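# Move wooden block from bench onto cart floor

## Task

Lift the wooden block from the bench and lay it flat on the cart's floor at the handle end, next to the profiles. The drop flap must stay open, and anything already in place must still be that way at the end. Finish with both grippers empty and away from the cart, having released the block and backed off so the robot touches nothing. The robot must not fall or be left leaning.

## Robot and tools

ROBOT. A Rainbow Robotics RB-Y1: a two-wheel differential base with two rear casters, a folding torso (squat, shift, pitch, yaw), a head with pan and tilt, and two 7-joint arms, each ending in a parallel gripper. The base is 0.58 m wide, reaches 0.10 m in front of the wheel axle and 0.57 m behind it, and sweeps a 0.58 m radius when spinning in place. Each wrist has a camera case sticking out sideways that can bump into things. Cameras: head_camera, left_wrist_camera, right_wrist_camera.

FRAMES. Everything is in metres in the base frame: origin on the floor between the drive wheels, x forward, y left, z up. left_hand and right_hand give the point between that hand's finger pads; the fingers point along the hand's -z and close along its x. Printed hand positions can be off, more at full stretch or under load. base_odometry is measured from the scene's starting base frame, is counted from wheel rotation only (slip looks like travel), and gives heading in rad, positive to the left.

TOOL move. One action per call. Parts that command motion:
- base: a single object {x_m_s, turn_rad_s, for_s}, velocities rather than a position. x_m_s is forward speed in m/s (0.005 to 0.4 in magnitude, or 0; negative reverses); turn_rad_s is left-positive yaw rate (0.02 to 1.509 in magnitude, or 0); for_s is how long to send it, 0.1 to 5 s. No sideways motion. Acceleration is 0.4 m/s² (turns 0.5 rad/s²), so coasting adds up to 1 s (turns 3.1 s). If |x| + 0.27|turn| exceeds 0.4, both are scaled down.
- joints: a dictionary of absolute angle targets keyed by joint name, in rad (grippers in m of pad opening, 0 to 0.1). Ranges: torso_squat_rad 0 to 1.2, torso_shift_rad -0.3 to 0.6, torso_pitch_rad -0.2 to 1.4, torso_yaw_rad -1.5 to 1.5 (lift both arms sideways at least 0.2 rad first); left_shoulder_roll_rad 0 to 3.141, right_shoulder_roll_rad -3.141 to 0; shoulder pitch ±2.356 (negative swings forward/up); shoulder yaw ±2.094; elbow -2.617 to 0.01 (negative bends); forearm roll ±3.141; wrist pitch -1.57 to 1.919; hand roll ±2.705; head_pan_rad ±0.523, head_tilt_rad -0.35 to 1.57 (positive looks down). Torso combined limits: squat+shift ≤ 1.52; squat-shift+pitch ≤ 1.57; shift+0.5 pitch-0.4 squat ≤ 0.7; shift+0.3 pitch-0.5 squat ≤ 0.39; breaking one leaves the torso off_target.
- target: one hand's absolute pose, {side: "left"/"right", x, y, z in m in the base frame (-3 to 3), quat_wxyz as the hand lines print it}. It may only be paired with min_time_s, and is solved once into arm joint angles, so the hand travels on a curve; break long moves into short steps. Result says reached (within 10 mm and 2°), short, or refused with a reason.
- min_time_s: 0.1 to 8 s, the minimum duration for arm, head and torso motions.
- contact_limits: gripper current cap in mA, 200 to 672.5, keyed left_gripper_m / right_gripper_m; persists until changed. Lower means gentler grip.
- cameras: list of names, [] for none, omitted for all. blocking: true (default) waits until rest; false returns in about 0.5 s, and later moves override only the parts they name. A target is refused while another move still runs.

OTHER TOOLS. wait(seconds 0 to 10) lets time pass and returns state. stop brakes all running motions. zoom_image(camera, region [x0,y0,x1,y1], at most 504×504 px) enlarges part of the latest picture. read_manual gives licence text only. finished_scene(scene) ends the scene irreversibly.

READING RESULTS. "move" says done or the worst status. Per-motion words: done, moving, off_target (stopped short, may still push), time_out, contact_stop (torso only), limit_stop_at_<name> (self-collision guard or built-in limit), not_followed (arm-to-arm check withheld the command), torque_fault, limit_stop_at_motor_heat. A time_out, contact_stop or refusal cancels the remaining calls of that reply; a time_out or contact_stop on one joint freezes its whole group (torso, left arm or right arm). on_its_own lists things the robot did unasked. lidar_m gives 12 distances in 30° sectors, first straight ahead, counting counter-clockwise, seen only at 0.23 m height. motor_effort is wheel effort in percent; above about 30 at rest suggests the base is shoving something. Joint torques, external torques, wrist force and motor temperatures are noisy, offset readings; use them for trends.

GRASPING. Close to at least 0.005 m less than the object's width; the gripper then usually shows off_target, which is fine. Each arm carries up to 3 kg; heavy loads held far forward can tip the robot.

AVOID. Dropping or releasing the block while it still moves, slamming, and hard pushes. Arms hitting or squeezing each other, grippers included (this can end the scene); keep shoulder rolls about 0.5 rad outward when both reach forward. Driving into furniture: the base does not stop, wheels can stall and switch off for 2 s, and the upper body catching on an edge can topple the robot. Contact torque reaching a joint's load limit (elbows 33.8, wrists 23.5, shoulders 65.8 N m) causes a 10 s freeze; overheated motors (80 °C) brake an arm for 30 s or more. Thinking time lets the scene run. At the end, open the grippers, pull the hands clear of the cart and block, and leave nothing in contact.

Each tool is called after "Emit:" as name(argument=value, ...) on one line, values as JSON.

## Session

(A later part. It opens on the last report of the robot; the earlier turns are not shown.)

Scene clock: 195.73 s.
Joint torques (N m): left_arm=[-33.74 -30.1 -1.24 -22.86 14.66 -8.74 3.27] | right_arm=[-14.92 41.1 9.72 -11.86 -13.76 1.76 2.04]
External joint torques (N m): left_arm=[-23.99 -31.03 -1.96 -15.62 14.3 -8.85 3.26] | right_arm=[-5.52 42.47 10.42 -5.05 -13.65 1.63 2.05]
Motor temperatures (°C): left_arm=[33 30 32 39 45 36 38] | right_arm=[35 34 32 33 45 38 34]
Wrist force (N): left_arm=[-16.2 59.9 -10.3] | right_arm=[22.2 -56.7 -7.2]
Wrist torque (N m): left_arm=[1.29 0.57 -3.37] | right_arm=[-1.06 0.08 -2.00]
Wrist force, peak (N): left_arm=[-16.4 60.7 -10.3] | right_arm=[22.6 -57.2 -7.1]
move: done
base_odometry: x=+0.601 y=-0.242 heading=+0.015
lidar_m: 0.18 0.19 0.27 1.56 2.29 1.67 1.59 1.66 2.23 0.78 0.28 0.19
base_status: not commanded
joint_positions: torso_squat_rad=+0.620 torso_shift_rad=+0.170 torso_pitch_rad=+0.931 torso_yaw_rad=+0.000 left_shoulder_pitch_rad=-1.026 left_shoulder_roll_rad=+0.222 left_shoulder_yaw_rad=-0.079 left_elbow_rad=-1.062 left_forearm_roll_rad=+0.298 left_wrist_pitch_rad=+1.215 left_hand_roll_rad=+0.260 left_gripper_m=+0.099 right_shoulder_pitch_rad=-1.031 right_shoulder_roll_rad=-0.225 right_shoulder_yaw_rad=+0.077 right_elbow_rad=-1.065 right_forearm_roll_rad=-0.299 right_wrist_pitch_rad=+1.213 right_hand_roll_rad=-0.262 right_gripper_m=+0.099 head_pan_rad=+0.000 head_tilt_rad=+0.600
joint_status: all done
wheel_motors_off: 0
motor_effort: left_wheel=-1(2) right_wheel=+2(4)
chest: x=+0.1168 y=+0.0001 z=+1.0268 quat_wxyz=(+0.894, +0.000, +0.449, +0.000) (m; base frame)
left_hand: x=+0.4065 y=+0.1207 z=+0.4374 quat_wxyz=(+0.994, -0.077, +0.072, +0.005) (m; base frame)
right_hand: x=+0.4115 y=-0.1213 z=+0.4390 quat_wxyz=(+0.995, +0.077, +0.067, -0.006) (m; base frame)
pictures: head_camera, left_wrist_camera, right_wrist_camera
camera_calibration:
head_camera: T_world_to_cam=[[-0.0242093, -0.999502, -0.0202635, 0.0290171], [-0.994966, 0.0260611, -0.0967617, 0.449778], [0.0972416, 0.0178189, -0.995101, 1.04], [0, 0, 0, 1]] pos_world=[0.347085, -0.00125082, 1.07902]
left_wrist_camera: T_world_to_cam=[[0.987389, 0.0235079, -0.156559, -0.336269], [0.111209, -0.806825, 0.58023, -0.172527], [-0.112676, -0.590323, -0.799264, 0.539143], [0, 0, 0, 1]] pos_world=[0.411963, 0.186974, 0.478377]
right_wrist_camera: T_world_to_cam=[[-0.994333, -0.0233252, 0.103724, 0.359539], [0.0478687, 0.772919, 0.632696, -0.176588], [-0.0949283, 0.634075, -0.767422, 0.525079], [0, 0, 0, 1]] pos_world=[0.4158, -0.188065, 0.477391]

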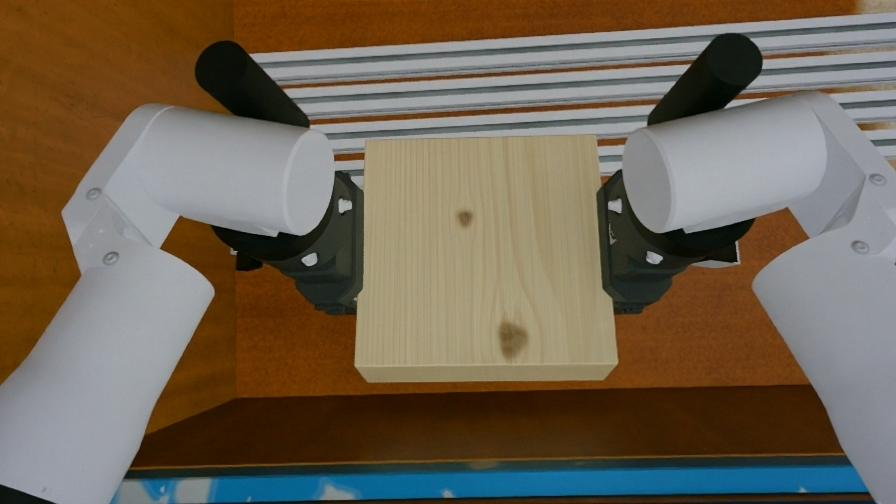

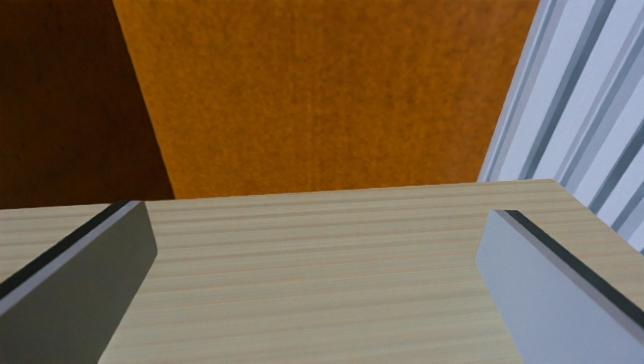

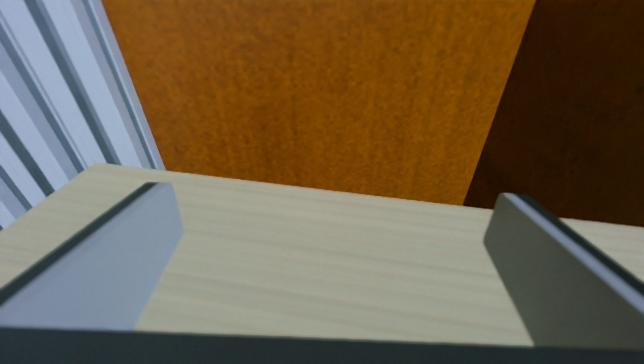

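Emit:
move(base={"x_m_s":-0.03,"for_s":0.5}, cameras=[])

Emit:
move(joints={"torso_squat_rad":0.70}, min_time_s=1.5)

Scene clock: 200.40 s.
Joint torques (N m): left_arm=[-33.5 -30.02 -1.3 -23.03 14.79 -8.78 3.25] | right_arm=[-14.61 41.37 10.44 -12.17 -13.75 1.45 2.01]
External joint torques (N m): left_arm=[-23.75 -30.96 -2.03 -15.79 14.44 -8.89 3.24] | right_arm=[-5.2 42.74 11.14 -5.37 -13.64 1.31 2.02]
Motor temperatures (°C): left_arm=[33 30 32 40 45 36 38] | right_arm=[35 35 32 33 45 38 34]
Wrist force (N): left_arm=[-16.8 59.3 -10.3] | right_arm=[22.2 -56.2 -7.9]
Wrist torque (N m): left_arm=[1.30 0.46 -3.30] | right_arm=[-1.07 0.07 -1.99]
Wrist force, peak (N): left_arm=[-16.4 60.6 -11.6] | right_arm=[23.6 -57.2 -7.3]
move: done
base_odometry: x=+0.586 y=-0.242 heading=+0.015
lidar_m: 0.19 0.21 0.28 1.58 2.28 1.65 1.57 1.65 2.22 0.84 0.30 0.21
base_status: done (sent for 0.5 of 0.5 s)
joint_positions: torso_squat_rad=+0.620 torso_shift_rad=+0.170 torso_pitch_rad=+0.931 torso_yaw_rad=+0.000 left_shoulder_pitch_rad=-1.026 left_shoulder_roll_rad=+0.222 left_shoulder_yaw_rad=-0.079 left_elbow_rad=-1.062 left_forearm_roll_rad=+0.298 left_wrist_pitch_rad=+1.215 left_hand_roll_rad=+0.260 left_gripper_m=+0.099 right_shoulder_pitch_rad=-1.031 right_shoulder_roll_rad=-0.225 right_shoulder_yaw_rad=+0.077 right_elbow_rad=-1.065 right_forearm_roll_rad=-0.299 right_wrist_pitch_rad=+1.213 right_hand_roll_rad=-0.262 right_gripper_m=+0.099 head_pan_rad=+0.000 head_tilt_rad=+0.600
joint_status: not commanded
wheel_motors_off: 0
motor_effort: left_wheel=+0(22) right_wheel=-1(21)
chest: x=+0.1167 y=+0.0001 z=+1.0268 quat_wxyz=(+0.894, +0.000, +0.449, +0.000) (m; base frame)
left_hand: x=+0.4065 y=+0.1208 z=+0.4374 quat_wxyz=(+0.994, -0.077, +0.072, +0.005) (m; base frame)
right_hand: x=+0.4115 y=-0.1213 z=+0.4390 quat_wxyz=(+0.995, +0.077, +0.067, -0.006) (m; base frame)
pictures: none
No camera images: "cameras" was empty.

Scene clock: 202.20 s.
Joint torques (N m): left_arm=[-33.81 -30.27 -1.06 -23.07 14.75 -8.8 3.17] | right_arm=[-14.62 41.43 10.03 -12.14 -13.81 1.6 2]
External joint torques (N m): left_arm=[-24.05 -31.21 -1.79 -15.83 14.4 -8.91 3.17] | right_arm=[-5.22 42.8 10.73 -5.33 -13.7 1.46 2.01]
Motor temperatures (°C): left_arm=[34 30 32 40 45 36 38] | right_arm=[35 35 32 33 45 38 34]
Wrist force (N): left_arm=[-15.2 59.0 -10.8] | right_arm=[21.8 -55.9 -8.2]
Wrist torque (N m): left_arm=[1.31 0.63 -3.31] | right_arm=[-1.10 0.01 -2.02]
Wrist force, peak (N): left_arm=[-16.1 59.7 -10.3] | right_arm=[22.0 -56.7 -7.8]
move: done
base_odometry: x=+0.586 y=-0.242 heading=+0.015
lidar_m: 0.19 0.20 0.29 1.57 2.28 1.64 1.57 1.65 2.21 0.85 0.29 0.20
base_status: not commanded
joint_positions: torso_squat_rad=+0.700 torso_shift_rad=+0.170 torso_pitch_rad=+0.931 torso_yaw_rad=+0.000 left_shoulder_pitch_rad=-1.026 left_shoulder_roll_rad=+0.222 left_shoulder_yaw_rad=-0.079 left_elbow_rad=-1.062 left_forearm_roll_rad=+0.298 left_wrist_pitch_rad=+1.215 left_hand_roll_rad=+0.260 left_gripper_m=+0.099 right_shoulder_pitch_rad=-1.031 right_shoulder_roll_rad=-0.225 right_shoulder_yaw_rad=+0.077 right_elbow_rad=-1.065 right_forearm_roll_rad=-0.299 right_wrist_pitch_rad=+1.213 right_hand_roll_rad=-0.262 right_gripper_m=+0.099 head_pan_rad=+0.000 head_tilt_rad=+0.600
joint_status: all done
wheel_motors_off: 0
motor_effort: left_wheel=+0(1) right_wheel=+1(2)
chest: x=+0.1109 y=+0.0001 z=+0.9930 quat_wxyz=(+0.894, +0.000, +0.449, +0.000) (m; base frame)
left_hand: x=+0.4007 y=+0.1208 z=+0.4037 quat_wxyz=(+0.994, -0.077, +0.072, +0.005) (m; base frame)
right_hand: x=+0.4057 y=-0.1213 z=+0.4053 quat_wxyz=(+0.995, +0.077, +0.067, -0.006) (m; base frame)
pictures: head_camera, left_wrist_camera, right_wrist_camera
camera_calibration:
head_camera: T_world_to_cam=[[-0.0242071, -0.999502, -0.0202656, 0.0281908], [-0.994957, 0.0260609, -0.096861, 0.440737], [0.0973408, 0.0178187, -0.995092, 1.0069], [0, 0, 0, 1]] pos_world=[0.341185, -0.00125082, 1.04522]
left_wrist_camera: T_world_to_cam=[[0.9874, 0.023567, -0.156481, -0.335869], [0.111212, -0.806818, 0.580239, -0.152335], [-0.112577, -0.59033, -0.799273, 0.511519], [0, 0, 0, 1]] pos_world=[0.406163, 0.186974, 0.444677]
right_wrist_camera: T_world_to_cam=[[-0.994347, -0.0233404, 0.103585, 0.357333], [0.0477693, 0.772915, 0.632709, -0.154954], [-0.0948302, 0.634081, -0.76743, 0.498631], [0, 0, 0, 1]] pos_world=[0.41, -0.188065, 0.443691]

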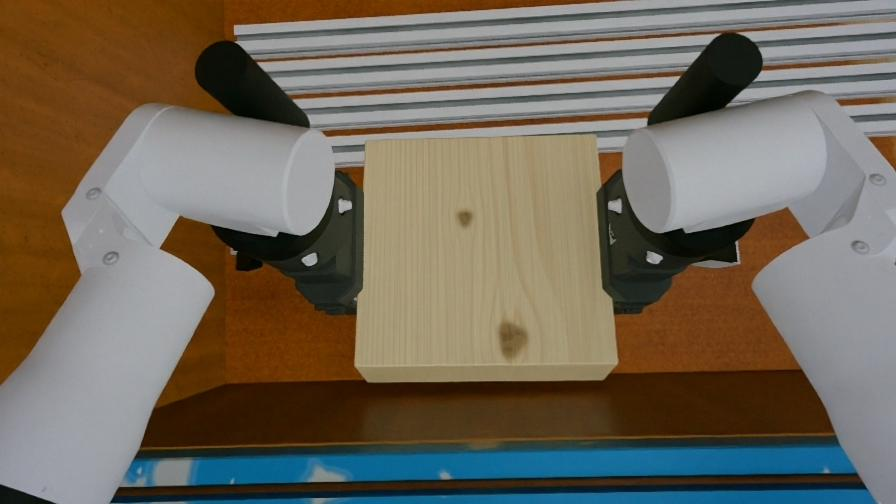

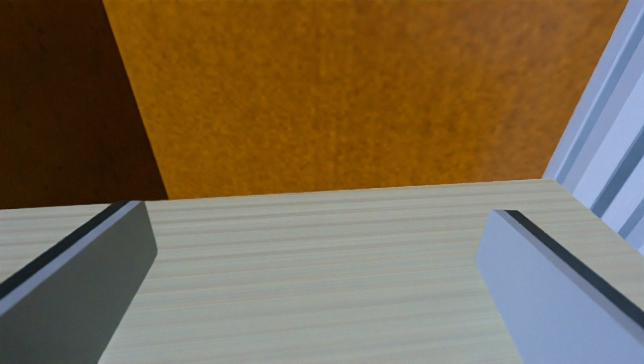

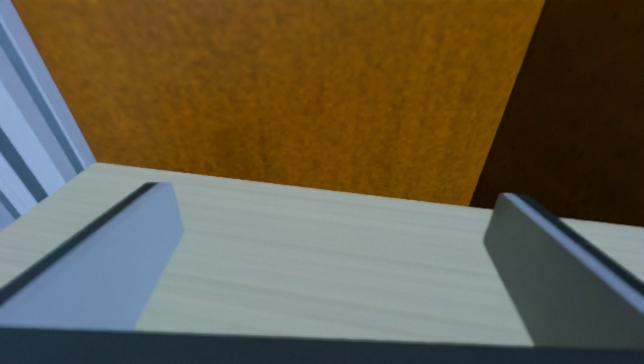

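Emit:
move(base={"x_m_s":0.03,"for_s":0.33}, cameras=[])

Emit:
move(joints={"torso_squat_rad":0.75}, min_time_s=1.5)

Scene clock: 205.73 s.
Joint torques (N m): left_arm=[-33.22 -30.13 -1.41 -23.18 14.72 -8.87 3.19] | right_arm=[-14.24 41.29 10.3 -12.16 -13.75 1.72 2.03]
External joint torques (N m): left_arm=[-23.47 -31.07 -2.13 -15.94 14.37 -8.98 3.18] | right_arm=[-4.83 42.66 10.99 -5.36 -13.64 1.59 2.03]
Motor temperatures (°C): left_arm=[34 30 32 40 45 36 38] | right_arm=[35 35 32 32 45 37 34]
Wrist force (N): left_arm=[-16.1 59.1 -10.7] | right_arm=[22.1 -55.9 -8.0]
Wrist torque (N m): left_arm=[1.29 0.50 -3.29] | right_arm=[-1.13 0.01 -2.02]
Wrist force, peak (N): left_arm=[-16.5 59.9 -10.5] | right_arm=[23.9 -57.0 -6.6]
move: done
base_odometry: x=+0.596 y=-0.242 heading=+0.015
lidar_m: 0.18 0.19 0.27 1.56 2.29 1.66 1.58 1.65 2.23 0.81 0.29 0.19
base_status: done (sent for 0.33 of 0.33 s)
joint_positions: torso_squat_rad=+0.700 torso_shift_rad=+0.170 torso_pitch_rad=+0.931 torso_yaw_rad=+0.000 left_shoulder_pitch_rad=-1.026 left_shoulder_roll_rad=+0.222 left_shoulder_yaw_rad=-0.079 left_elbow_rad=-1.062 left_forearm_roll_rad=+0.298 left_wrist_pitch_rad=+1.215 left_hand_roll_rad=+0.260 left_gripper_m=+0.099 right_shoulder_pitch_rad=-1.031 right_shoulder_roll_rad=-0.225 right_shoulder_yaw_rad=+0.077 right_elbow_rad=-1.065 right_forearm_roll_rad=-0.299 right_wrist_pitch_rad=+1.213 right_hand_roll_rad=-0.262 right_gripper_m=+0.099 head_pan_rad=+0.000 head_tilt_rad=+0.600
joint_status: not commanded
wheel_motors_off: 0
motor_effort: left_wheel=+1(22) right_wheel=+1(21)
chest: x=+0.1109 y=+0.0001 z=+0.9930 quat_wxyz=(+0.894, +0.000, +0.449, +0.000) (m; base frame)
left_hand: x=+0.4007 y=+0.1208 z=+0.4036 quat_wxyz=(+0.994, -0.077, +0.072, +0.005) (m; base frame)
right_hand: x=+0.4057 y=-0.1213 z=+0.4052 quat_wxyz=(+0.995, +0.077, +0.067, -0.006) (m; base frame)
pictures: none
No camera images: "cameras" was empty.

Scene clock: 207.53 s.
Joint torques (N m): left_arm=[-33.2 -30.46 -1.29 -23.04 14.76 -8.91 3.11] | right_arm=[-13.9 41.46 10.26 -12.2 -13.88 1.71 2.02]
External joint torques (N m): left_arm=[-23.44 -31.4 -2.02 -15.8 14.4 -9.02 3.11] | right_arm=[-4.49 42.83 10.96 -5.39 -13.77 1.58 2.03]
Motor temperatures (°C): left_arm=[34 30 32 40 45 36 38] | right_arm=[35 35 32 32 45 37 34]
Wrist force (N): left_arm=[-15.8 58.5 -10.3] | right_arm=[22.5 -56.4 -7.7]
Wrist torque (N m): left_arm=[1.40 0.60 -3.34] | right_arm=[-1.08 0.10 -2.03]
Wrist force, peak (N): left_arm=[-16.0 60.3 -11.4] | right_arm=[22.0 -56.8 -8.2]
move: done
base_odometry: x=+0.596 y=-0.242 heading=+0.015
lidar_m: 0.18 0.19 0.27 1.56 2.30 1.65 1.58 1.66 2.23 0.81 0.28 0.20
base_status: not commanded
joint_positions: torso_squat_rad=+0.750 torso_shift_rad=+0.170 torso_pitch_rad=+0.931 torso_yaw_rad=+0.000 left_shoulder_pitch_rad=-1.026 left_shoulder_roll_rad=+0.222 left_shoulder_yaw_rad=-0.079 left_elbow_rad=-1.062 left_forearm_roll_rad=+0.298 left_wrist_pitch_rad=+1.215 left_hand_roll_rad=+0.260 left_gripper_m=+0.099 right_shoulder_pitch_rad=-1.031 right_shoulder_roll_rad=-0.225 right_shoulder_yaw_rad=+0.077 right_elbow_rad=-1.065 right_forearm_roll_rad=-0.299 right_wrist_pitch_rad=+1.213 right_hand_roll_rad=-0.262 right_gripper_m=+0.099 head_pan_rad=+0.000 head_tilt_rad=+0.600
joint_status: all done
wheel_motors_off: 0
motor_effort: left_wheel=+0(1) right_wheel=+0(2)
chest: x=+0.1069 y=+0.0001 z=+0.9702 quat_wxyz=(+0.894, +0.000, +0.449, +0.000) (m; base frame)
left_hand: x=+0.3968 y=+0.1208 z=+0.3808 quat_wxyz=(+0.994, -0.077, +0.072, +0.005) (m; base frame)
right_hand: x=+0.4018 y=-0.1213 z=+0.3824 quat_wxyz=(+0.995, +0.077, +0.067, -0.006) (m; base frame)
pictures: head_camera, left_wrist_camera, right_wrist_camera
camera_calibration:
head_camera: T_world_to_cam=[[-0.0242071, -0.999502, -0.0202656, 0.0276319], [-0.994957, 0.0260609, -0.096861, 0.434549], [0.0973408, 0.0178187, -0.995092, 0.984598], [0, 0, 0, 1]] pos_world=[0.337185, -0.00125082, 1.02242]
left_wrist_camera: T_world_to_cam=[[0.987402, 0.0235764, -0.156468, -0.335609], [0.111205, -0.806853, 0.580192, -0.138584], [-0.112568, -0.590282, -0.799309, 0.49278], [0, 0, 0, 1]] pos_world=[0.402263, 0.186974, 0.421777]
right_wrist_camera: T_world_to_cam=[[-0.994361, -0.0233555, 0.103446, 0.355889], [0.0476698, 0.77291, 0.632723, -0.140245], [-0.094732, 0.634086, -0.767438, 0.480651], [0, 0, 0, 1]] pos_world=[0.406101, -0.188065, 0.42079]

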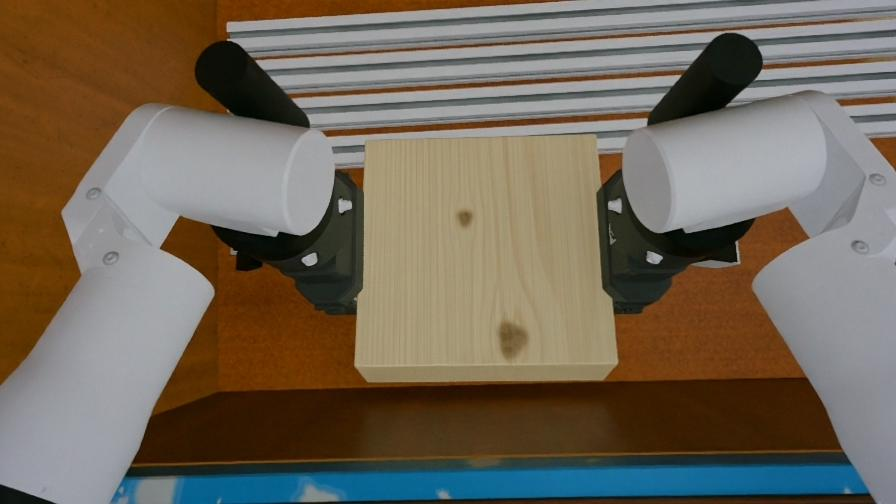

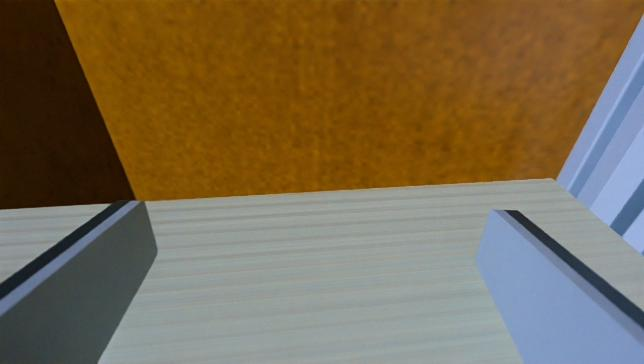

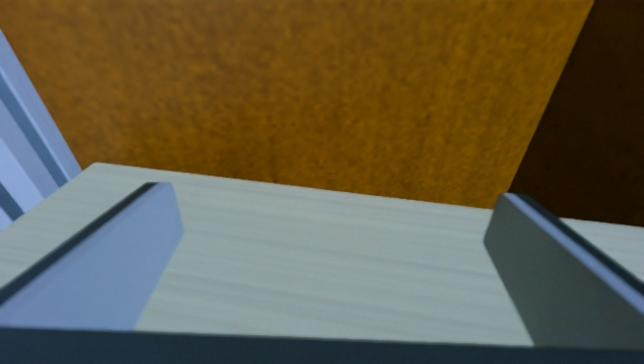

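Emit:
move(joints={"torso_squat_rad":0.80}, min_time_s=1.5)

Scene clock: 210.47 s.
Joint torques (N m): left_arm=[-32.21 -31.76 -1.97 -22.51 15.33 -7.93 3.16] | right_arm=[-15.02 40.72 9.7 -12.13 -13.08 -0.82 -0.48]
External joint torques (N m): left_arm=[-22.43 -32.71 -2.7 -15.26 14.98 -8.04 3.16] | right_arm=[-5.6 42.1 10.4 -5.33 -12.97 -0.95 -0.47]
Motor temperatures (°C): left_arm=[34 30 31 40 44 36 38] | right_arm=[35 35 32 32 45 37 34]
Wrist force (N): left_arm=[-11.0 61.4 -10.3] | right_arm=[5.7 -57.6 8.6]
Wrist torque (N m): left_arm=[1.38 0.41 -3.40] | right_arm=[0.74 -0.73 0.65]
Wrist force, peak (N): left_arm=[-11.1 61.9 -9.8] | right_arm=[15.2 -60.5 0.5]
move: done
base_odometry: x=+0.596 y=-0.242 heading=+0.015
lidar_m: 0.18 0.19 0.28 1.56 2.29 1.64 1.58 1.66 2.24 0.81 0.28 0.18
base_status: not commanded
joint_positions: torso_squat_rad=+0.800 torso_shift_rad=+0.170 torso_pitch_rad=+0.930 torso_yaw_rad=+0.000 left_shoulder_pitch_rad=-1.026 left_shoulder_roll_rad=+0.222 left_shoulder_yaw_rad=-0.079 left_elbow_rad=-1.062 left_forearm_roll_rad=+0.298 left_wrist_pitch_rad=+1.215 left_hand_roll_rad=+0.260 left_gripper_m=+0.099 right_shoulder_pitch_rad=-1.031 right_shoulder_roll_rad=-0.224 right_shoulder_yaw_rad=+0.077 right_elbow_rad=-1.065 right_forearm_roll_rad=-0.299 right_wrist_pitch_rad=+1.213 right_hand_roll_rad=-0.261 right_gripper_m=+0.099 head_pan_rad=+0.000 head_tilt_rad=+0.600
joint_status: all done
wheel_motors_off: 0
motor_effort: left_wheel=+0(1) right_wheel=+1(2)
chest: x=+0.1025 y=+0.0001 z=+0.9462 quat_wxyz=(+0.894, +0.000, +0.448, +0.000) (m; base frame)
left_hand: x=+0.3932 y=+0.1209 z=+0.3571 quat_wxyz=(+0.994, -0.077, +0.071, +0.005) (m; base frame)
right_hand: x=+0.3975 y=-0.1213 z=+0.3586 quat_wxyz=(+0.995, +0.077, +0.067, -0.006) (m; base frame)
pictures: head_camera, left_wrist_camera, right_wrist_camera
camera_calibration:
head_camera: T_world_to_cam=[[-0.0241955, -0.999502, -0.0202807, 0.0270542], [-0.994889, 0.0260633, -0.0975554, 0.428535], [0.0980354, 0.0178166, -0.995023, 0.961042], [0, 0, 0, 1]] pos_world=[0.332783, -0.00125081, 0.998614]
left_wrist_camera: T_world_to_cam=[[0.987648, 0.0236727, -0.154892, -0.336397], [0.110331, -0.806987, 0.580172, -0.123937], [-0.111262, -0.590095, -0.79963, 0.473188], [0, 0, 0, 1]] pos_world=[0.398564, 0.187174, 0.398175]
right_wrist_camera: T_world_to_cam=[[-0.994341, -0.0239303, 0.103505, 0.354038], [0.0472701, 0.772874, 0.632797, -0.124937], [-0.0951394, 0.634108, -0.767369, 0.462066], [0, 0, 0, 1]] pos_world=[0.401901, -0.187967, 0.39699]

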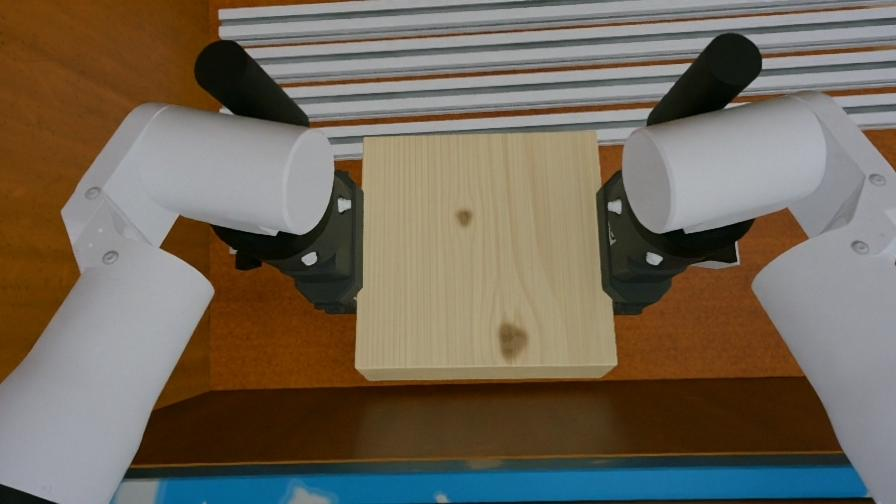

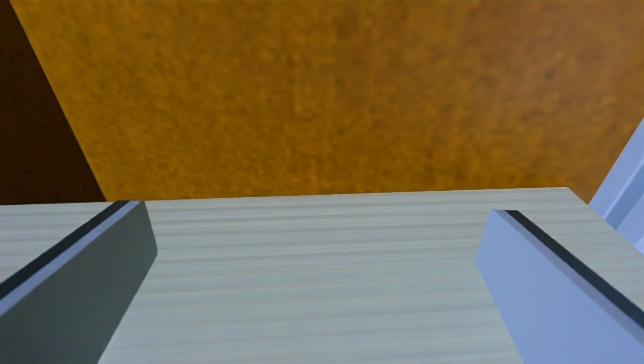

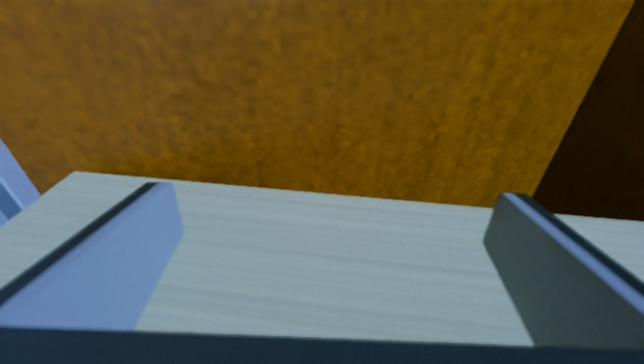

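Emit:
move(joints={"left_shoulder_pitch_rad":-1.084,"left_shoulder_roll_rad":0.206,"left_shoulder_yaw_rad":-0.071,"left_elbow_rad":-0.897,"left_forearm_roll_rad":0.303,"left_wrist_pitch_rad":1.103,"left_hand_roll_rad":0.230,"right_shoulder_pitch_rad":-1.084,"right_shoulder_roll_rad":-0.206,"right_shoulder_yaw_rad":0.071,"right_elbow_rad":-0.897,"right_forearm_roll_rad":-0.303,"right_wrist_pitch_rad":1.103,"right_hand_roll_rad":-0.230}, min_time_s=1.5)

Scene clock: 215.60 s.
Joint torques (N m): left_arm=[-24.61 -26.28 0.03 -16.11 12.09 -3.18 2.21] | right_arm=[-19.34 28.28 2.59 -11.61 -8.7 -1.44 -0.59]
External joint torques (N m): left_arm=[-14.49 -27.26 -0.59 -9.47 11.77 -3.29 2.2] | right_arm=[-9.64 29.62 3.14 -5.42 -8.61 -1.59 -0.58]
Motor temperatures (°C): left_arm=[34 30 31 40 44 35 38] | right_arm=[35 35 32 32 45 37 34]
Wrist force (N): left_arm=[0.1 47.0 -17.9] | right_arm=[5.3 -42.5 -1.8]
Wrist torque (N m): left_arm=[1.07 -0.23 -2.44] | right_arm=[0.59 0.74 0.81]
Wrist force, peak (N): left_arm=[-11.9 69.0 -12.7] | right_arm=[9.5 -65.7 7.4]
move: done
base_odometry: x=+0.596 y=-0.242 heading=+0.015
lidar_m: 0.18 0.19 0.27 1.57 2.29 1.66 1.58 1.66 2.23 0.82 0.26 0.20
base_status: not commanded
joint_positions: torso_squat_rad=+0.800 torso_shift_rad=+0.170 torso_pitch_rad=+0.930 torso_yaw_rad=+0.000 left_shoulder_pitch_rad=-1.080 left_shoulder_roll_rad=+0.213 left_shoulder_yaw_rad=-0.071 left_elbow_rad=-0.895 left_forearm_roll_rad=+0.300 left_wrist_pitch_rad=+1.104 left_hand_roll_rad=+0.229 left_gripper_m=+0.099 right_shoulder_pitch_rad=-1.082 right_shoulder_roll_rad=-0.213 right_shoulder_yaw_rad=+0.070 right_elbow_rad=-0.896 right_forearm_roll_rad=-0.301 right_wrist_pitch_rad=+1.103 right_hand_roll_rad=-0.230 right_gripper_m=+0.099 head_pan_rad=+0.000 head_tilt_rad=+0.600
joint_status: all done
wheel_motors_off: 0
motor_effort: left_wheel=+0(2) right_wheel=+1(3)
chest: x=+0.1027 y=+0.0001 z=+0.9461 quat_wxyz=(+0.894, +0.000, +0.449, +0.000) (m; base frame)
left_hand: x=+0.3914 y=+0.1227 z=+0.3357 quat_wxyz=(+0.995, -0.074, +0.070, +0.005) (m; base frame)
right_hand: x=+0.3929 y=-0.1226 z=+0.3363 quat_wxyz=(+0.995, +0.074, +0.068, -0.006) (m; base frame)
pictures: head_camera, left_wrist_camera, right_wrist_camera
camera_calibration:
head_camera: T_world_to_cam=[[-0.0242006, -0.999502, -0.0202719, 0.027046], [-0.994928, 0.0260604, -0.0971587, 0.428323], [0.0976385, 0.0178178, -0.995062, 0.960896], [0, 0, 0, 1]] pos_world=[0.332984, -0.00125082, 0.998315]
left_wrist_camera: T_world_to_cam=[[0.988069, 0.0253881, -0.151906, -0.339432], [0.109349, -0.810212, 0.575847, -0.107616], [-0.108456, -0.585587, -0.803321, 0.45655], [0, 0, 0, 1]] pos_world=[0.396666, 0.188776, 0.377165]
right_wrist_camera: T_world_to_cam=[[-0.994017, -0.0235922, 0.106643, 0.350559], [0.0489875, 0.776375, 0.628365, -0.108302], [-0.0976195, 0.62983, -0.770574, 0.446856], [0, 0, 0, 1]] pos_world=[0.397389, -0.18909, 0.375004]

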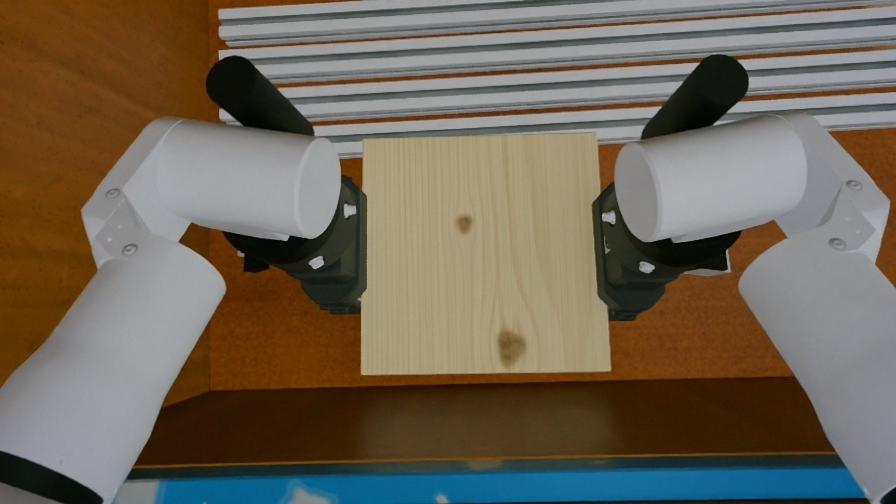

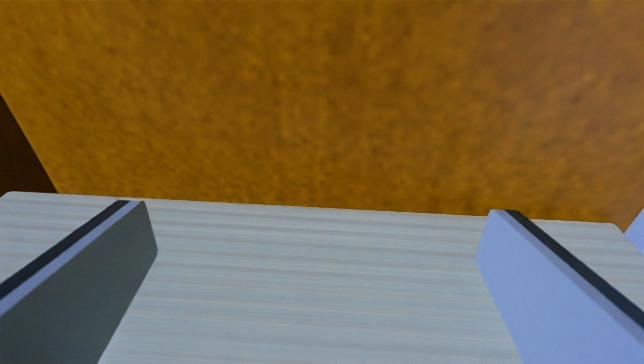

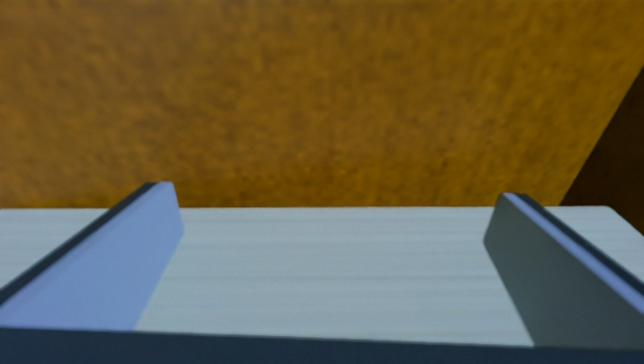

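Emit:
move(joints={"left_shoulder_pitch_rad":-1.118,"left_shoulder_roll_rad":0.200,"left_shoulder_yaw_rad":-0.064,"left_elbow_rad":-0.795,"left_forearm_roll_rad":0.305,"left_wrist_pitch_rad":1.038,"left_hand_roll_rad":0.212,"right_shoulder_pitch_rad":-1.118,"right_shoulder_roll_rad":-0.200,"right_shoulder_yaw_rad":0.064,"right_elbow_rad":-0.795,"right_forearm_roll_rad":-0.305,"right_wrist_pitch_rad":1.038,"right_hand_roll_rad":-0.212}, min_time_s=1.2)

Scene clock: 220.07 s.
Joint torques (N m): left_arm=[-24.87 -26.61 0.98 -15.61 12.05 -2.54 2.34] | right_arm=[-18.72 23.96 -0.19 -5.82 -6.47 -5.78 -1.77]
External joint torques (N m): left_arm=[-14.49 -27.61 0.43 -9.34 11.75 -2.65 2.34] | right_arm=[-8.74 25.3 0.29 0.02 -6.39 -5.93 -1.77]
Motor temperatures (°C): left_arm=[34 30 31 40 44 35 38] | right_arm=[35 35 32 32 44 37 34]
Wrist force (N): left_arm=[0.7 47.3 -20.4] | right_arm=[-48.5 -36.8 74.0]
Wrist torque (N m): left_arm=[1.11 -0.40 -2.52] | right_arm=[1.88 -6.46 2.04]
Wrist force, peak (N): left_arm=[-1.5 52.4 -18.5] | right_arm=[-51.3 -36.6 76.6]
move: done
base_odometry: x=+0.596 y=-0.242 heading=+0.015
lidar_m: 0.18 0.20 0.27 1.58 2.30 1.65 1.57 1.66 2.23 0.81 0.28 0.20
base_status: not commanded
joint_positions: torso_squat_rad=+0.800 torso_shift_rad=+0.169 torso_pitch_rad=+0.928 torso_yaw_rad=+0.000 left_shoulder_pitch_rad=-1.114 left_shoulder_roll_rad=+0.207 left_shoulder_yaw_rad=-0.064 left_elbow_rad=-0.793 left_forearm_roll_rad=+0.302 left_wrist_pitch_rad=+1.039 left_hand_roll_rad=+0.211 left_gripper_m=+0.099 right_shoulder_pitch_rad=-1.116 right_shoulder_roll_rad=-0.206 right_shoulder_yaw_rad=+0.064 right_elbow_rad=-0.795 right_forearm_roll_rad=-0.303 right_wrist_pitch_rad=+1.040 right_hand_roll_rad=-0.212 right_gripper_m=+0.099 head_pan_rad=+0.000 head_tilt_rad=+0.600
joint_status: all done
wheel_motors_off: 0
motor_effort: left_wheel=+4(4) right_wheel=+12(13)
chest: x=+0.1018 y=+0.0001 z=+0.9466 quat_wxyz=(+0.894, +0.000, +0.448, +0.000) (m; base frame)
left_hand: x=+0.3898 y=+0.1238 z=+0.3257 quat_wxyz=(+0.995, -0.072, +0.068, +0.006) (m; base frame)
right_hand: x=+0.3911 y=-0.1231 z=+0.3267 quat_wxyz=(+0.995, +0.073, +0.067, -0.006) (m; base frame)
pictures: head_camera, left_wrist_camera, right_wrist_camera
camera_calibration:
head_camera: T_world_to_cam=[[-0.0243989, -0.999505, -0.0198474, 0.0266868], [-0.994695, 0.0262565, -0.0994623, 0.429564], [0.0999342, 0.0173154, -0.994843, 0.96121], [0, 0, 0, 1]] pos_world=[0.331879, -0.00124897, 0.999509]
left_wrist_camera: T_world_to_cam=[[0.988478, 0.0270395, -0.148928, -0.340723], [0.108583, -0.812164, 0.573236, -0.0994675], [-0.105454, -0.582802, -0.805743, 0.44826], [0, 0, 0, 1]] pos_world=[0.394868, 0.189676, 0.367457]
right_wrist_camera: T_world_to_cam=[[-0.994299, -0.0225829, 0.104207, 0.350867], [0.0479669, 0.778102, 0.626303, -0.100496], [-0.0952276, 0.627731, -0.772583, 0.439069], [0, 0, 0, 1]] pos_world=[0.395498, -0.189498, 0.365596]

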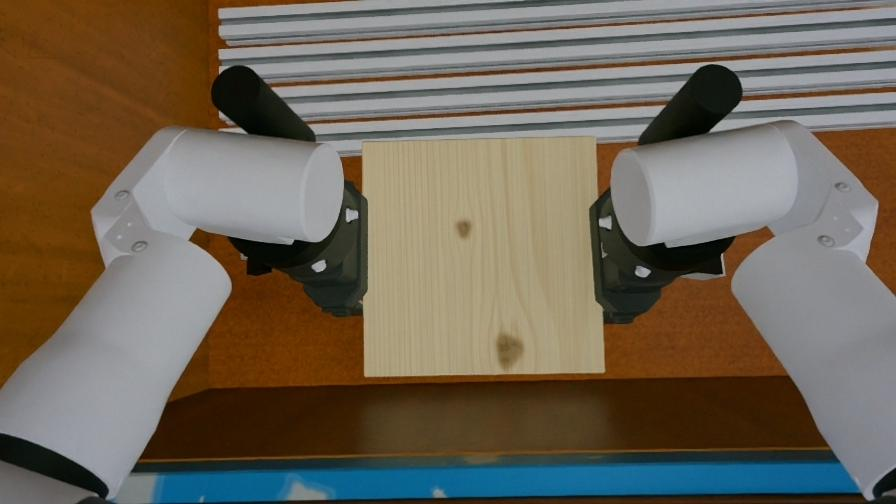

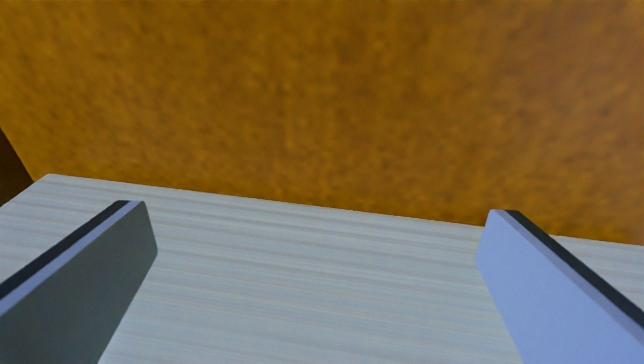

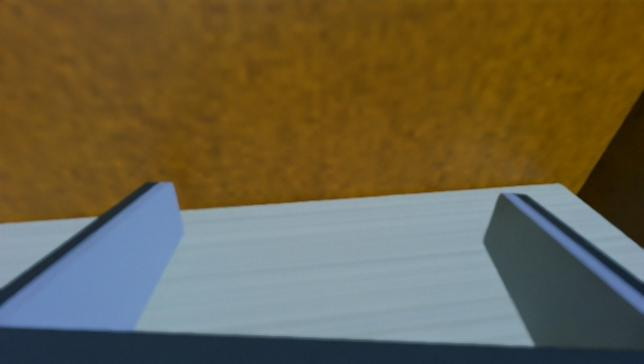

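Emit:
move(joints={"left_shoulder_pitch_rad":-1.142,"left_shoulder_roll_rad":0.198,"left_shoulder_yaw_rad":-0.058,"left_elbow_rad":-0.718,"left_forearm_roll_rad":0.307,"left_wrist_pitch_rad":0.985,"left_hand_roll_rad":0.198,"right_shoulder_pitch_rad":-1.1,"right_shoulder_roll_rad":-0.204,"right_shoulder_yaw_rad":0.068,"right_elbow_rad":-0.848,"right_forearm_roll_rad":-0.304,"right_wrist_pitch_rad":1.071,"right_hand_roll_rad":-0.221}, min_time_s=1.2)

Scene clock: 224.90 s.
Joint torques (N m): left_arm=[-16.7 -20.79 1.05 -9.28 7.73 -5 1.5] | right_arm=[-17.57 21.47 2.42 -13.04 -9.21 -0.62 -2.18]
External joint torques (N m): left_arm=[-6.21 -21.83 0.55 -3.34 7.45 -5.11 1.49] | right_arm=[-7.74 22.79 2.93 -7.02 -9.12 -0.77 -2.18]
Motor temperatures (°C): left_arm=[33 30 31 39 43 35 38] | right_arm=[35 34 32 32 43 37 34]
Wrist force (N): left_arm=[-9.8 33.8 22.1] | right_arm=[3.4 -33.5 -11.0]
Wrist torque (N m): left_arm=[0.02 0.75 -1.67] | right_arm=[-1.15 -0.38 1.82]
Wrist force, peak (N): left_arm=[-6.5 49.1 -17.4] | right_arm=[-48.6 -37.8 75.1]
move: done
base_odometry: x=+0.596 y=-0.242 heading=+0.015
lidar_m: 0.18 0.19 0.28 1.56 2.30 1.65 1.58 1.65 2.22 0.81 0.28 0.19
base_status: not commanded
joint_positions: torso_squat_rad=+0.800 torso_shift_rad=+0.170 torso_pitch_rad=+0.929 torso_yaw_rad=+0.000 left_shoulder_pitch_rad=-1.140 left_shoulder_roll_rad=+0.203 left_shoulder_yaw_rad=-0.058 left_elbow_rad=-0.717 left_forearm_roll_rad=+0.305 left_wrist_pitch_rad=+0.986 left_hand_roll_rad=+0.198 left_gripper_m=+0.099 right_shoulder_pitch_rad=-1.098 right_shoulder_roll_rad=-0.210 right_shoulder_yaw_rad=+0.067 right_elbow_rad=-0.846 right_forearm_roll_rad=-0.302 right_wrist_pitch_rad=+1.071 right_hand_roll_rad=-0.220 right_gripper_m=+0.099 head_pan_rad=+0.000 head_tilt_rad=+0.600
joint_status: all done
wheel_motors_off: 0
motor_effort: left_wheel=+1(6) right_wheel=+3(12)
chest: x=+0.1024 y=+0.0001 z=+0.9463 quat_wxyz=(+0.894, +0.000, +0.448, +0.000) (m; base frame)
left_hand: x=+0.3889 y=+0.1253 z=+0.3176 quat_wxyz=(+0.995, -0.071, +0.066, +0.007) (m; base frame)
right_hand: x=+0.3921 y=-0.1225 z=+0.3312 quat_wxyz=(+0.995, +0.074, +0.068, -0.006) (m; base frame)
pictures: head_camera, left_wrist_camera, right_wrist_camera
camera_calibration:
head_camera: T_world_to_cam=[[-0.0240785, -0.999502, -0.0203863, 0.0271195], [-0.994842, 0.0259663, -0.0980607, 0.428843], [0.0985412, 0.01792, -0.994972, 0.961039], [0, 0, 0, 1]] pos_world=[0.332582, -0.00125136, 0.998812]
left_wrist_camera: T_world_to_cam=[[0.988961, 0.0303089, -0.145041, -0.342885], [0.108743, -0.813367, 0.571497, -0.0928097], [-0.100651, -0.58096, -0.807685, 0.440942], [0, 0, 0, 1]] pos_world=[0.393574, 0.191074, 0.35945]
right_wrist_camera: T_world_to_cam=[[-0.994168, -0.0237248, 0.105202, 0.350774], [0.0478866, 0.776943, 0.627747, -0.104415], [-0.0966291, 0.629123, -0.771276, 0.442585], [0, 0, 0, 1]] pos_world=[0.396495, -0.188994, 0.369999]

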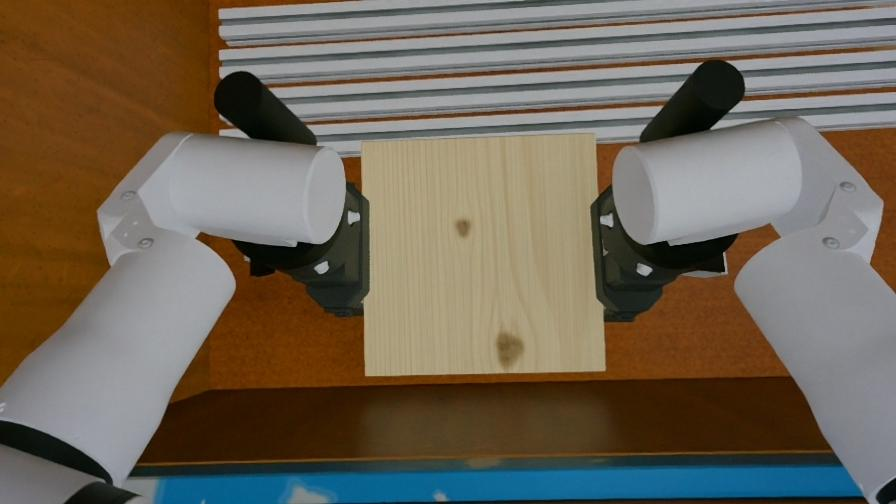

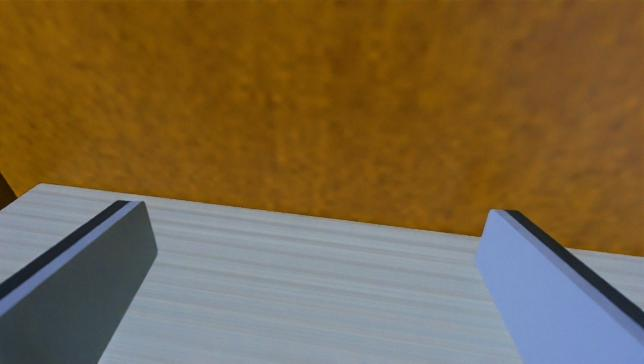

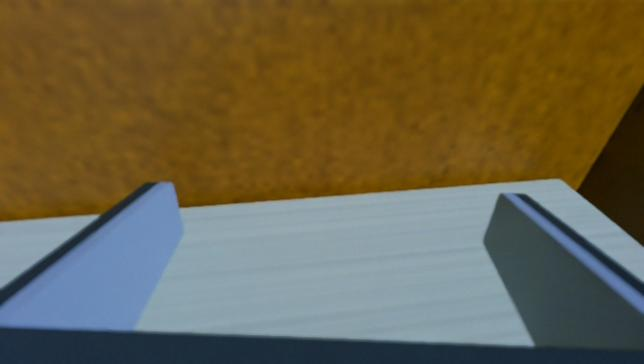

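Emit:
move(joints={"left_shoulder_roll_rad":0.26,"right_shoulder_roll_rad":-0.26}, min_time_s=2)

Scene clock: 228.47 s.
Joint torques (N m): left_arm=[-10.79 2.19 1.47 -6.45 0.48 -0.47 0.32] | right_arm=[-11.83 -4.29 0.41 -6.8 -0.43 0.02 -0.44]
External joint torques (N m): left_arm=[-0.23 -0.38 0.64 -0.54 0.29 -0.56 0.31] | right_arm=[-1.93 -1.66 1.25 -0.81 -0.42 -0.12 -0.44]
Motor temperatures (°C): left_arm=[33 30 31 39 42 34 38] | right_arm=[35 34 32 32 42 37 34]
Wrist force (N): left_arm=[0.8 2.0 -8.2] | right_arm=[0.5 1.5 -5.0]
Wrist torque (N m): left_arm=[-0.31 0.10 0.10] | right_arm=[-0.18 0.12 -0.04]
Wrist force, peak (N): left_arm=[-9.6 33.8 23.8] | right_arm=[3.5 -34.0 -12.0]
move: done
base_odometry: x=+0.596 y=-0.242 heading=+0.015
lidar_m: 0.19 0.19 0.27 1.56 2.29 1.64 1.58 1.64 2.23 0.80 0.28 0.20
base_status: not commanded
joint_positions: torso_squat_rad=+0.800 torso_shift_rad=+0.170 torso_pitch_rad=+0.930 torso_yaw_rad=+0.000 left_shoulder_pitch_rad=-1.142 left_shoulder_roll_rad=+0.260 left_shoulder_yaw_rad=-0.058 left_elbow_rad=-0.718 left_forearm_roll_rad=+0.307 left_wrist_pitch_rad=+0.985 left_hand_roll_rad=+0.198 left_gripper_m=+0.099 right_shoulder_pitch_rad=-1.100 right_shoulder_roll_rad=-0.260 right_shoulder_yaw_rad=+0.068 right_elbow_rad=-0.848 right_forearm_roll_rad=-0.304 right_wrist_pitch_rad=+1.071 right_hand_roll_rad=-0.221 right_gripper_m=+0.099 head_pan_rad=+0.000 head_tilt_rad=+0.600
joint_status: all done
wheel_motors_off: 0
motor_effort: left_wheel=+2(2) right_wheel=+2(5)
chest: x=+0.1025 y=+0.0001 z=+0.9462 quat_wxyz=(+0.894, +0.000, +0.448, +0.000) (m; base frame)
left_hand: x=+0.4029 y=+0.1624 z=+0.3179 quat_wxyz=(+0.997, -0.046, +0.056, +0.014) (m; base frame)
right_hand: x=+0.4040 y=-0.1543 z=+0.3314 quat_wxyz=(+0.997, +0.052, +0.059, -0.010) (m; base frame)
pictures: head_camera, left_wrist_camera, right_wrist_camera
camera_calibration:
head_camera: T_world_to_cam=[[-0.024191, -0.999501, -0.0202886, 0.0270581], [-0.994868, 0.0260633, -0.097762, 0.428635], [0.0982421, 0.0178195, -0.995003, 0.960962], [0, 0, 0, 1]] pos_world=[0.332683, -0.00125082, 0.998613]
left_wrist_camera: T_world_to_cam=[[0.991213, 0.0481127, -0.123217, -0.368553], [0.106884, -0.840108, 0.531784, -0.0466692], [-0.0779301, -0.540281, -0.837868, 0.458018], [0, 0, 0, 1]] pos_world=[0.405996, 0.225984, 0.363165]
right_wrist_camera: T_world_to_cam=[[-0.995983, -0.0118652, 0.0887507, 0.369907], [0.0432964, 0.803785, 0.593342, -0.0629799], [-0.0783766, 0.594802, -0.800043, 0.460744], [0, 0, 0, 1]] pos_world=[0.407259, -0.21904, 0.373154]

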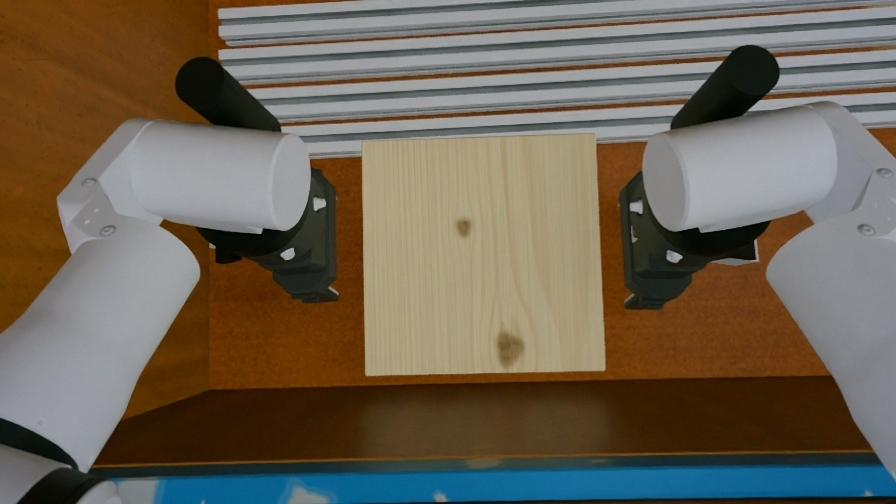

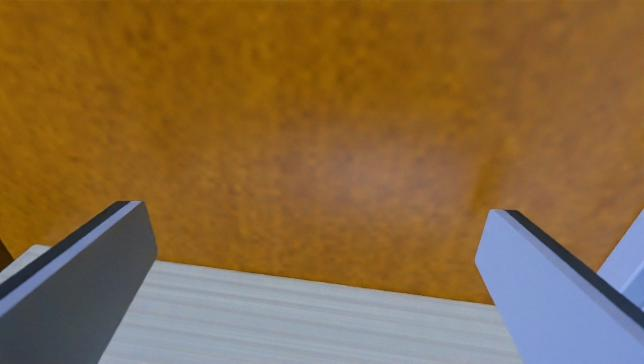

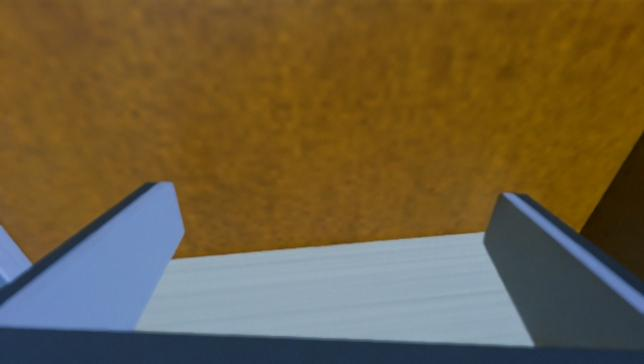

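Emit:
move(joints={"left_shoulder_pitch_rad":-0.971,"left_shoulder_roll_rad":0.36,"left_shoulder_yaw_rad":-0.062,"left_elbow_rad":-1.796,"left_forearm_roll_rad":0.36,"left_wrist_pitch_rad":1.853,"left_hand_roll_rad":0.443}, min_time_s=1.5, cameras=[])

Emit:
move(target={"side":"right","x":0.39,"y":-0.06,"z":0.337,"quat_wxyz":[0.995,0.074,0.068,-0.006]}, min_time_s=2.5, cameras=["head_camera"])

Scene clock: 233.60 s.
Joint torques (N m): left_arm=[-8.82 3.63 2.54 -8.28 0.28 -0.5 0.15] | right_arm=[-11.03 -2.82 -0.06 -6.45 -0.15 0.06 -0.21]
External joint torques (N m): left_arm=[1.44 0.62 0.31 0.29 0 -0.53 0.14] | right_arm=[-1.13 -0.18 0.78 -0.46 -0.14 -0.08 -0.21]
Motor temperatures (°C): left_arm=[33 30 31 39 41 34 38] | right_arm=[35 34 32 32 41 37 34]
Wrist force (N): left_arm=[0.5 2.8 -7.8] | right_arm=[0.8 2.0 -5.0]
Wrist torque (N m): left_arm=[-0.45 0.12 0.09] | right_arm=[-0.25 0.14 -0.07]
Wrist force, peak (N): left_arm=[1.2 2.9 -8.7] | right_arm=[1.4 2.0 -5.7]
move: done
base_odometry: x=+0.596 y=-0.242 heading=+0.015
lidar_m: 0.18 0.20 0.26 1.56 2.29 1.65 1.58 1.66 2.23 0.79 0.29 0.20
base_status: not commanded
joint_positions: torso_squat_rad=+0.800 torso_shift_rad=+0.170 torso_pitch_rad=+0.930 torso_yaw_rad=+0.000 left_shoulder_pitch_rad=-0.971 left_shoulder_roll_rad=+0.360 left_shoulder_yaw_rad=-0.062 left_elbow_rad=-1.796 left_forearm_roll_rad=+0.360 left_wrist_pitch_rad=+1.853 left_hand_roll_rad=+0.443 left_gripper_m=+0.099 right_shoulder_pitch_rad=-1.100 right_shoulder_roll_rad=-0.260 right_shoulder_yaw_rad=+0.068 right_elbow_rad=-0.848 right_forearm_roll_rad=-0.304 right_wrist_pitch_rad=+1.071 right_hand_roll_rad=-0.221 right_gripper_m=+0.099 head_pan_rad=+0.000 head_tilt_rad=+0.600
joint_status: all done
wheel_motors_off: 0
motor_effort: left_wheel=+0(1) right_wheel=+1(4)
chest: x=+0.1025 y=+0.0000 z=+0.9462 quat_wxyz=(+0.894, +0.000, +0.448, +0.000) (m; base frame)
left_hand: x=+0.4291 y=+0.1506 z=+0.5223 quat_wxyz=(+0.997, -0.048, +0.056, +0.006) (m; base frame)
right_hand: x=+0.4042 y=-0.1544 z=+0.3314 quat_wxyz=(+0.997, +0.052, +0.058, -0.010) (m; base frame)
pictures: none
No camera images: "cameras" was empty.

Scene clock: 236.43 s.
Joint torques (N m): left_arm=[-8.75 2.85 2.47 -8.22 0.33 -0.45 0.2] | right_arm=[-15.84 9.23 1.24 -7.88 -1.36 -0.69 -0.31]
External joint torques (N m): left_arm=[1.5 -0.16 0.23 0.35 0.05 -0.49 0.2] | right_arm=[-4.93 7.89 1.24 -1.78 -1.26 -0.8 -0.3]
Motor temperatures (°C): left_arm=[33 29 31 39 41 34 38] | right_arm=[35 33 32 32 40 37 34]
Wrist force (N): left_arm=[1.5 2.3 -7.6] | right_arm=[0.6 -6.0 -6.7]
Wrist torque (N m): left_arm=[-0.36 0.23 0.10] | right_arm=[-0.24 0.25 -0.04]
Wrist force, peak (N): left_arm=[1.0 2.7 -9.0] | right_arm=[3.6 -7.0 -8.7]
move: done
base_odometry: x=+0.596 y=-0.242 heading=+0.015
lidar_m: 0.18 0.20 0.26 1.57 2.29 1.66 1.58 1.64 2.23 0.80 0.27 0.20
base_status: not commanded
joint_positions: torso_squat_rad=+0.800 torso_shift_rad=+0.170 torso_pitch_rad=+0.930 torso_yaw_rad=+0.000 left_shoulder_pitch_rad=-0.971 left_shoulder_roll_rad=+0.360 left_shoulder_yaw_rad=-0.062 left_elbow_rad=-1.796 left_forearm_roll_rad=+0.360 left_wrist_pitch_rad=+1.853 left_hand_roll_rad=+0.443 left_gripper_m=+0.099 right_shoulder_pitch_rad=-1.168 right_shoulder_roll_rad=-0.114 right_shoulder_yaw_rad=+0.130 right_elbow_rad=-0.778 right_forearm_roll_rad=-0.223 right_wrist_pitch_rad=+1.052 right_hand_roll_rad=-0.355 right_gripper_m=+0.099 head_pan_rad=+0.000 head_tilt_rad=+0.600
joint_status: all done
wheel_motors_off: 0
motor_effort: left_wheel=-2(2) right_wheel=+1(4)
chest: x=+0.1025 y=+0.0000 z=+0.9462 quat_wxyz=(+0.894, +0.000, +0.448, +0.000) (m; base frame)
left_hand: x=+0.4291 y=+0.1507 z=+0.5223 quat_wxyz=(+0.997, -0.048, +0.056, +0.006) (m; base frame)
right_hand: x=+0.3895 y=-0.0618 z=+0.3367 quat_wxyz=(+0.995, +0.073, +0.068, -0.007) (m; base frame)
right_hand_status: reached (checked arc, planned for 2.5 s): 2 mm and 0.1 deg off.
pictures: head_camera
camera_calibration:
head_camera: T_world_to_cam=[[-0.0242973, -0.999501, -0.0201948, 0.0269005], [-0.994876, 0.0261582, -0.0976619, 0.42854], [0.0981414, 0.0177184, -0.995015, 0.96101], [0, 0, 0, 1]] pos_world=[0.332683, -0.00135028, 0.998614]

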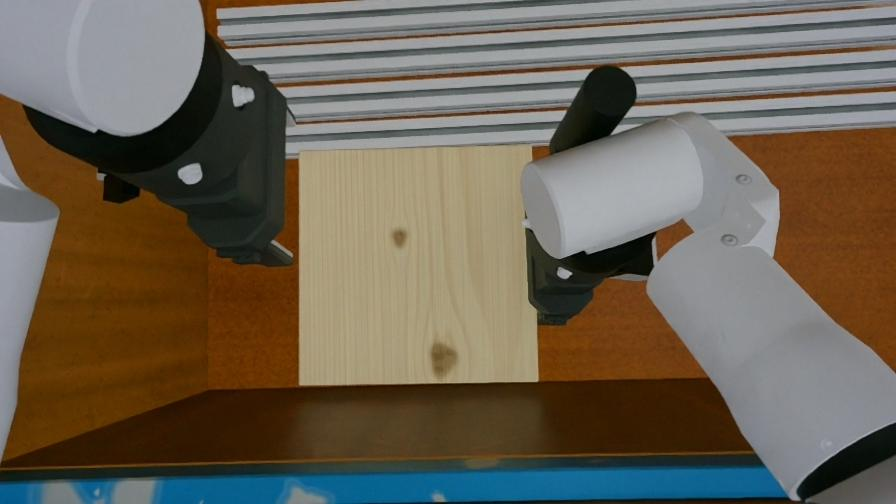

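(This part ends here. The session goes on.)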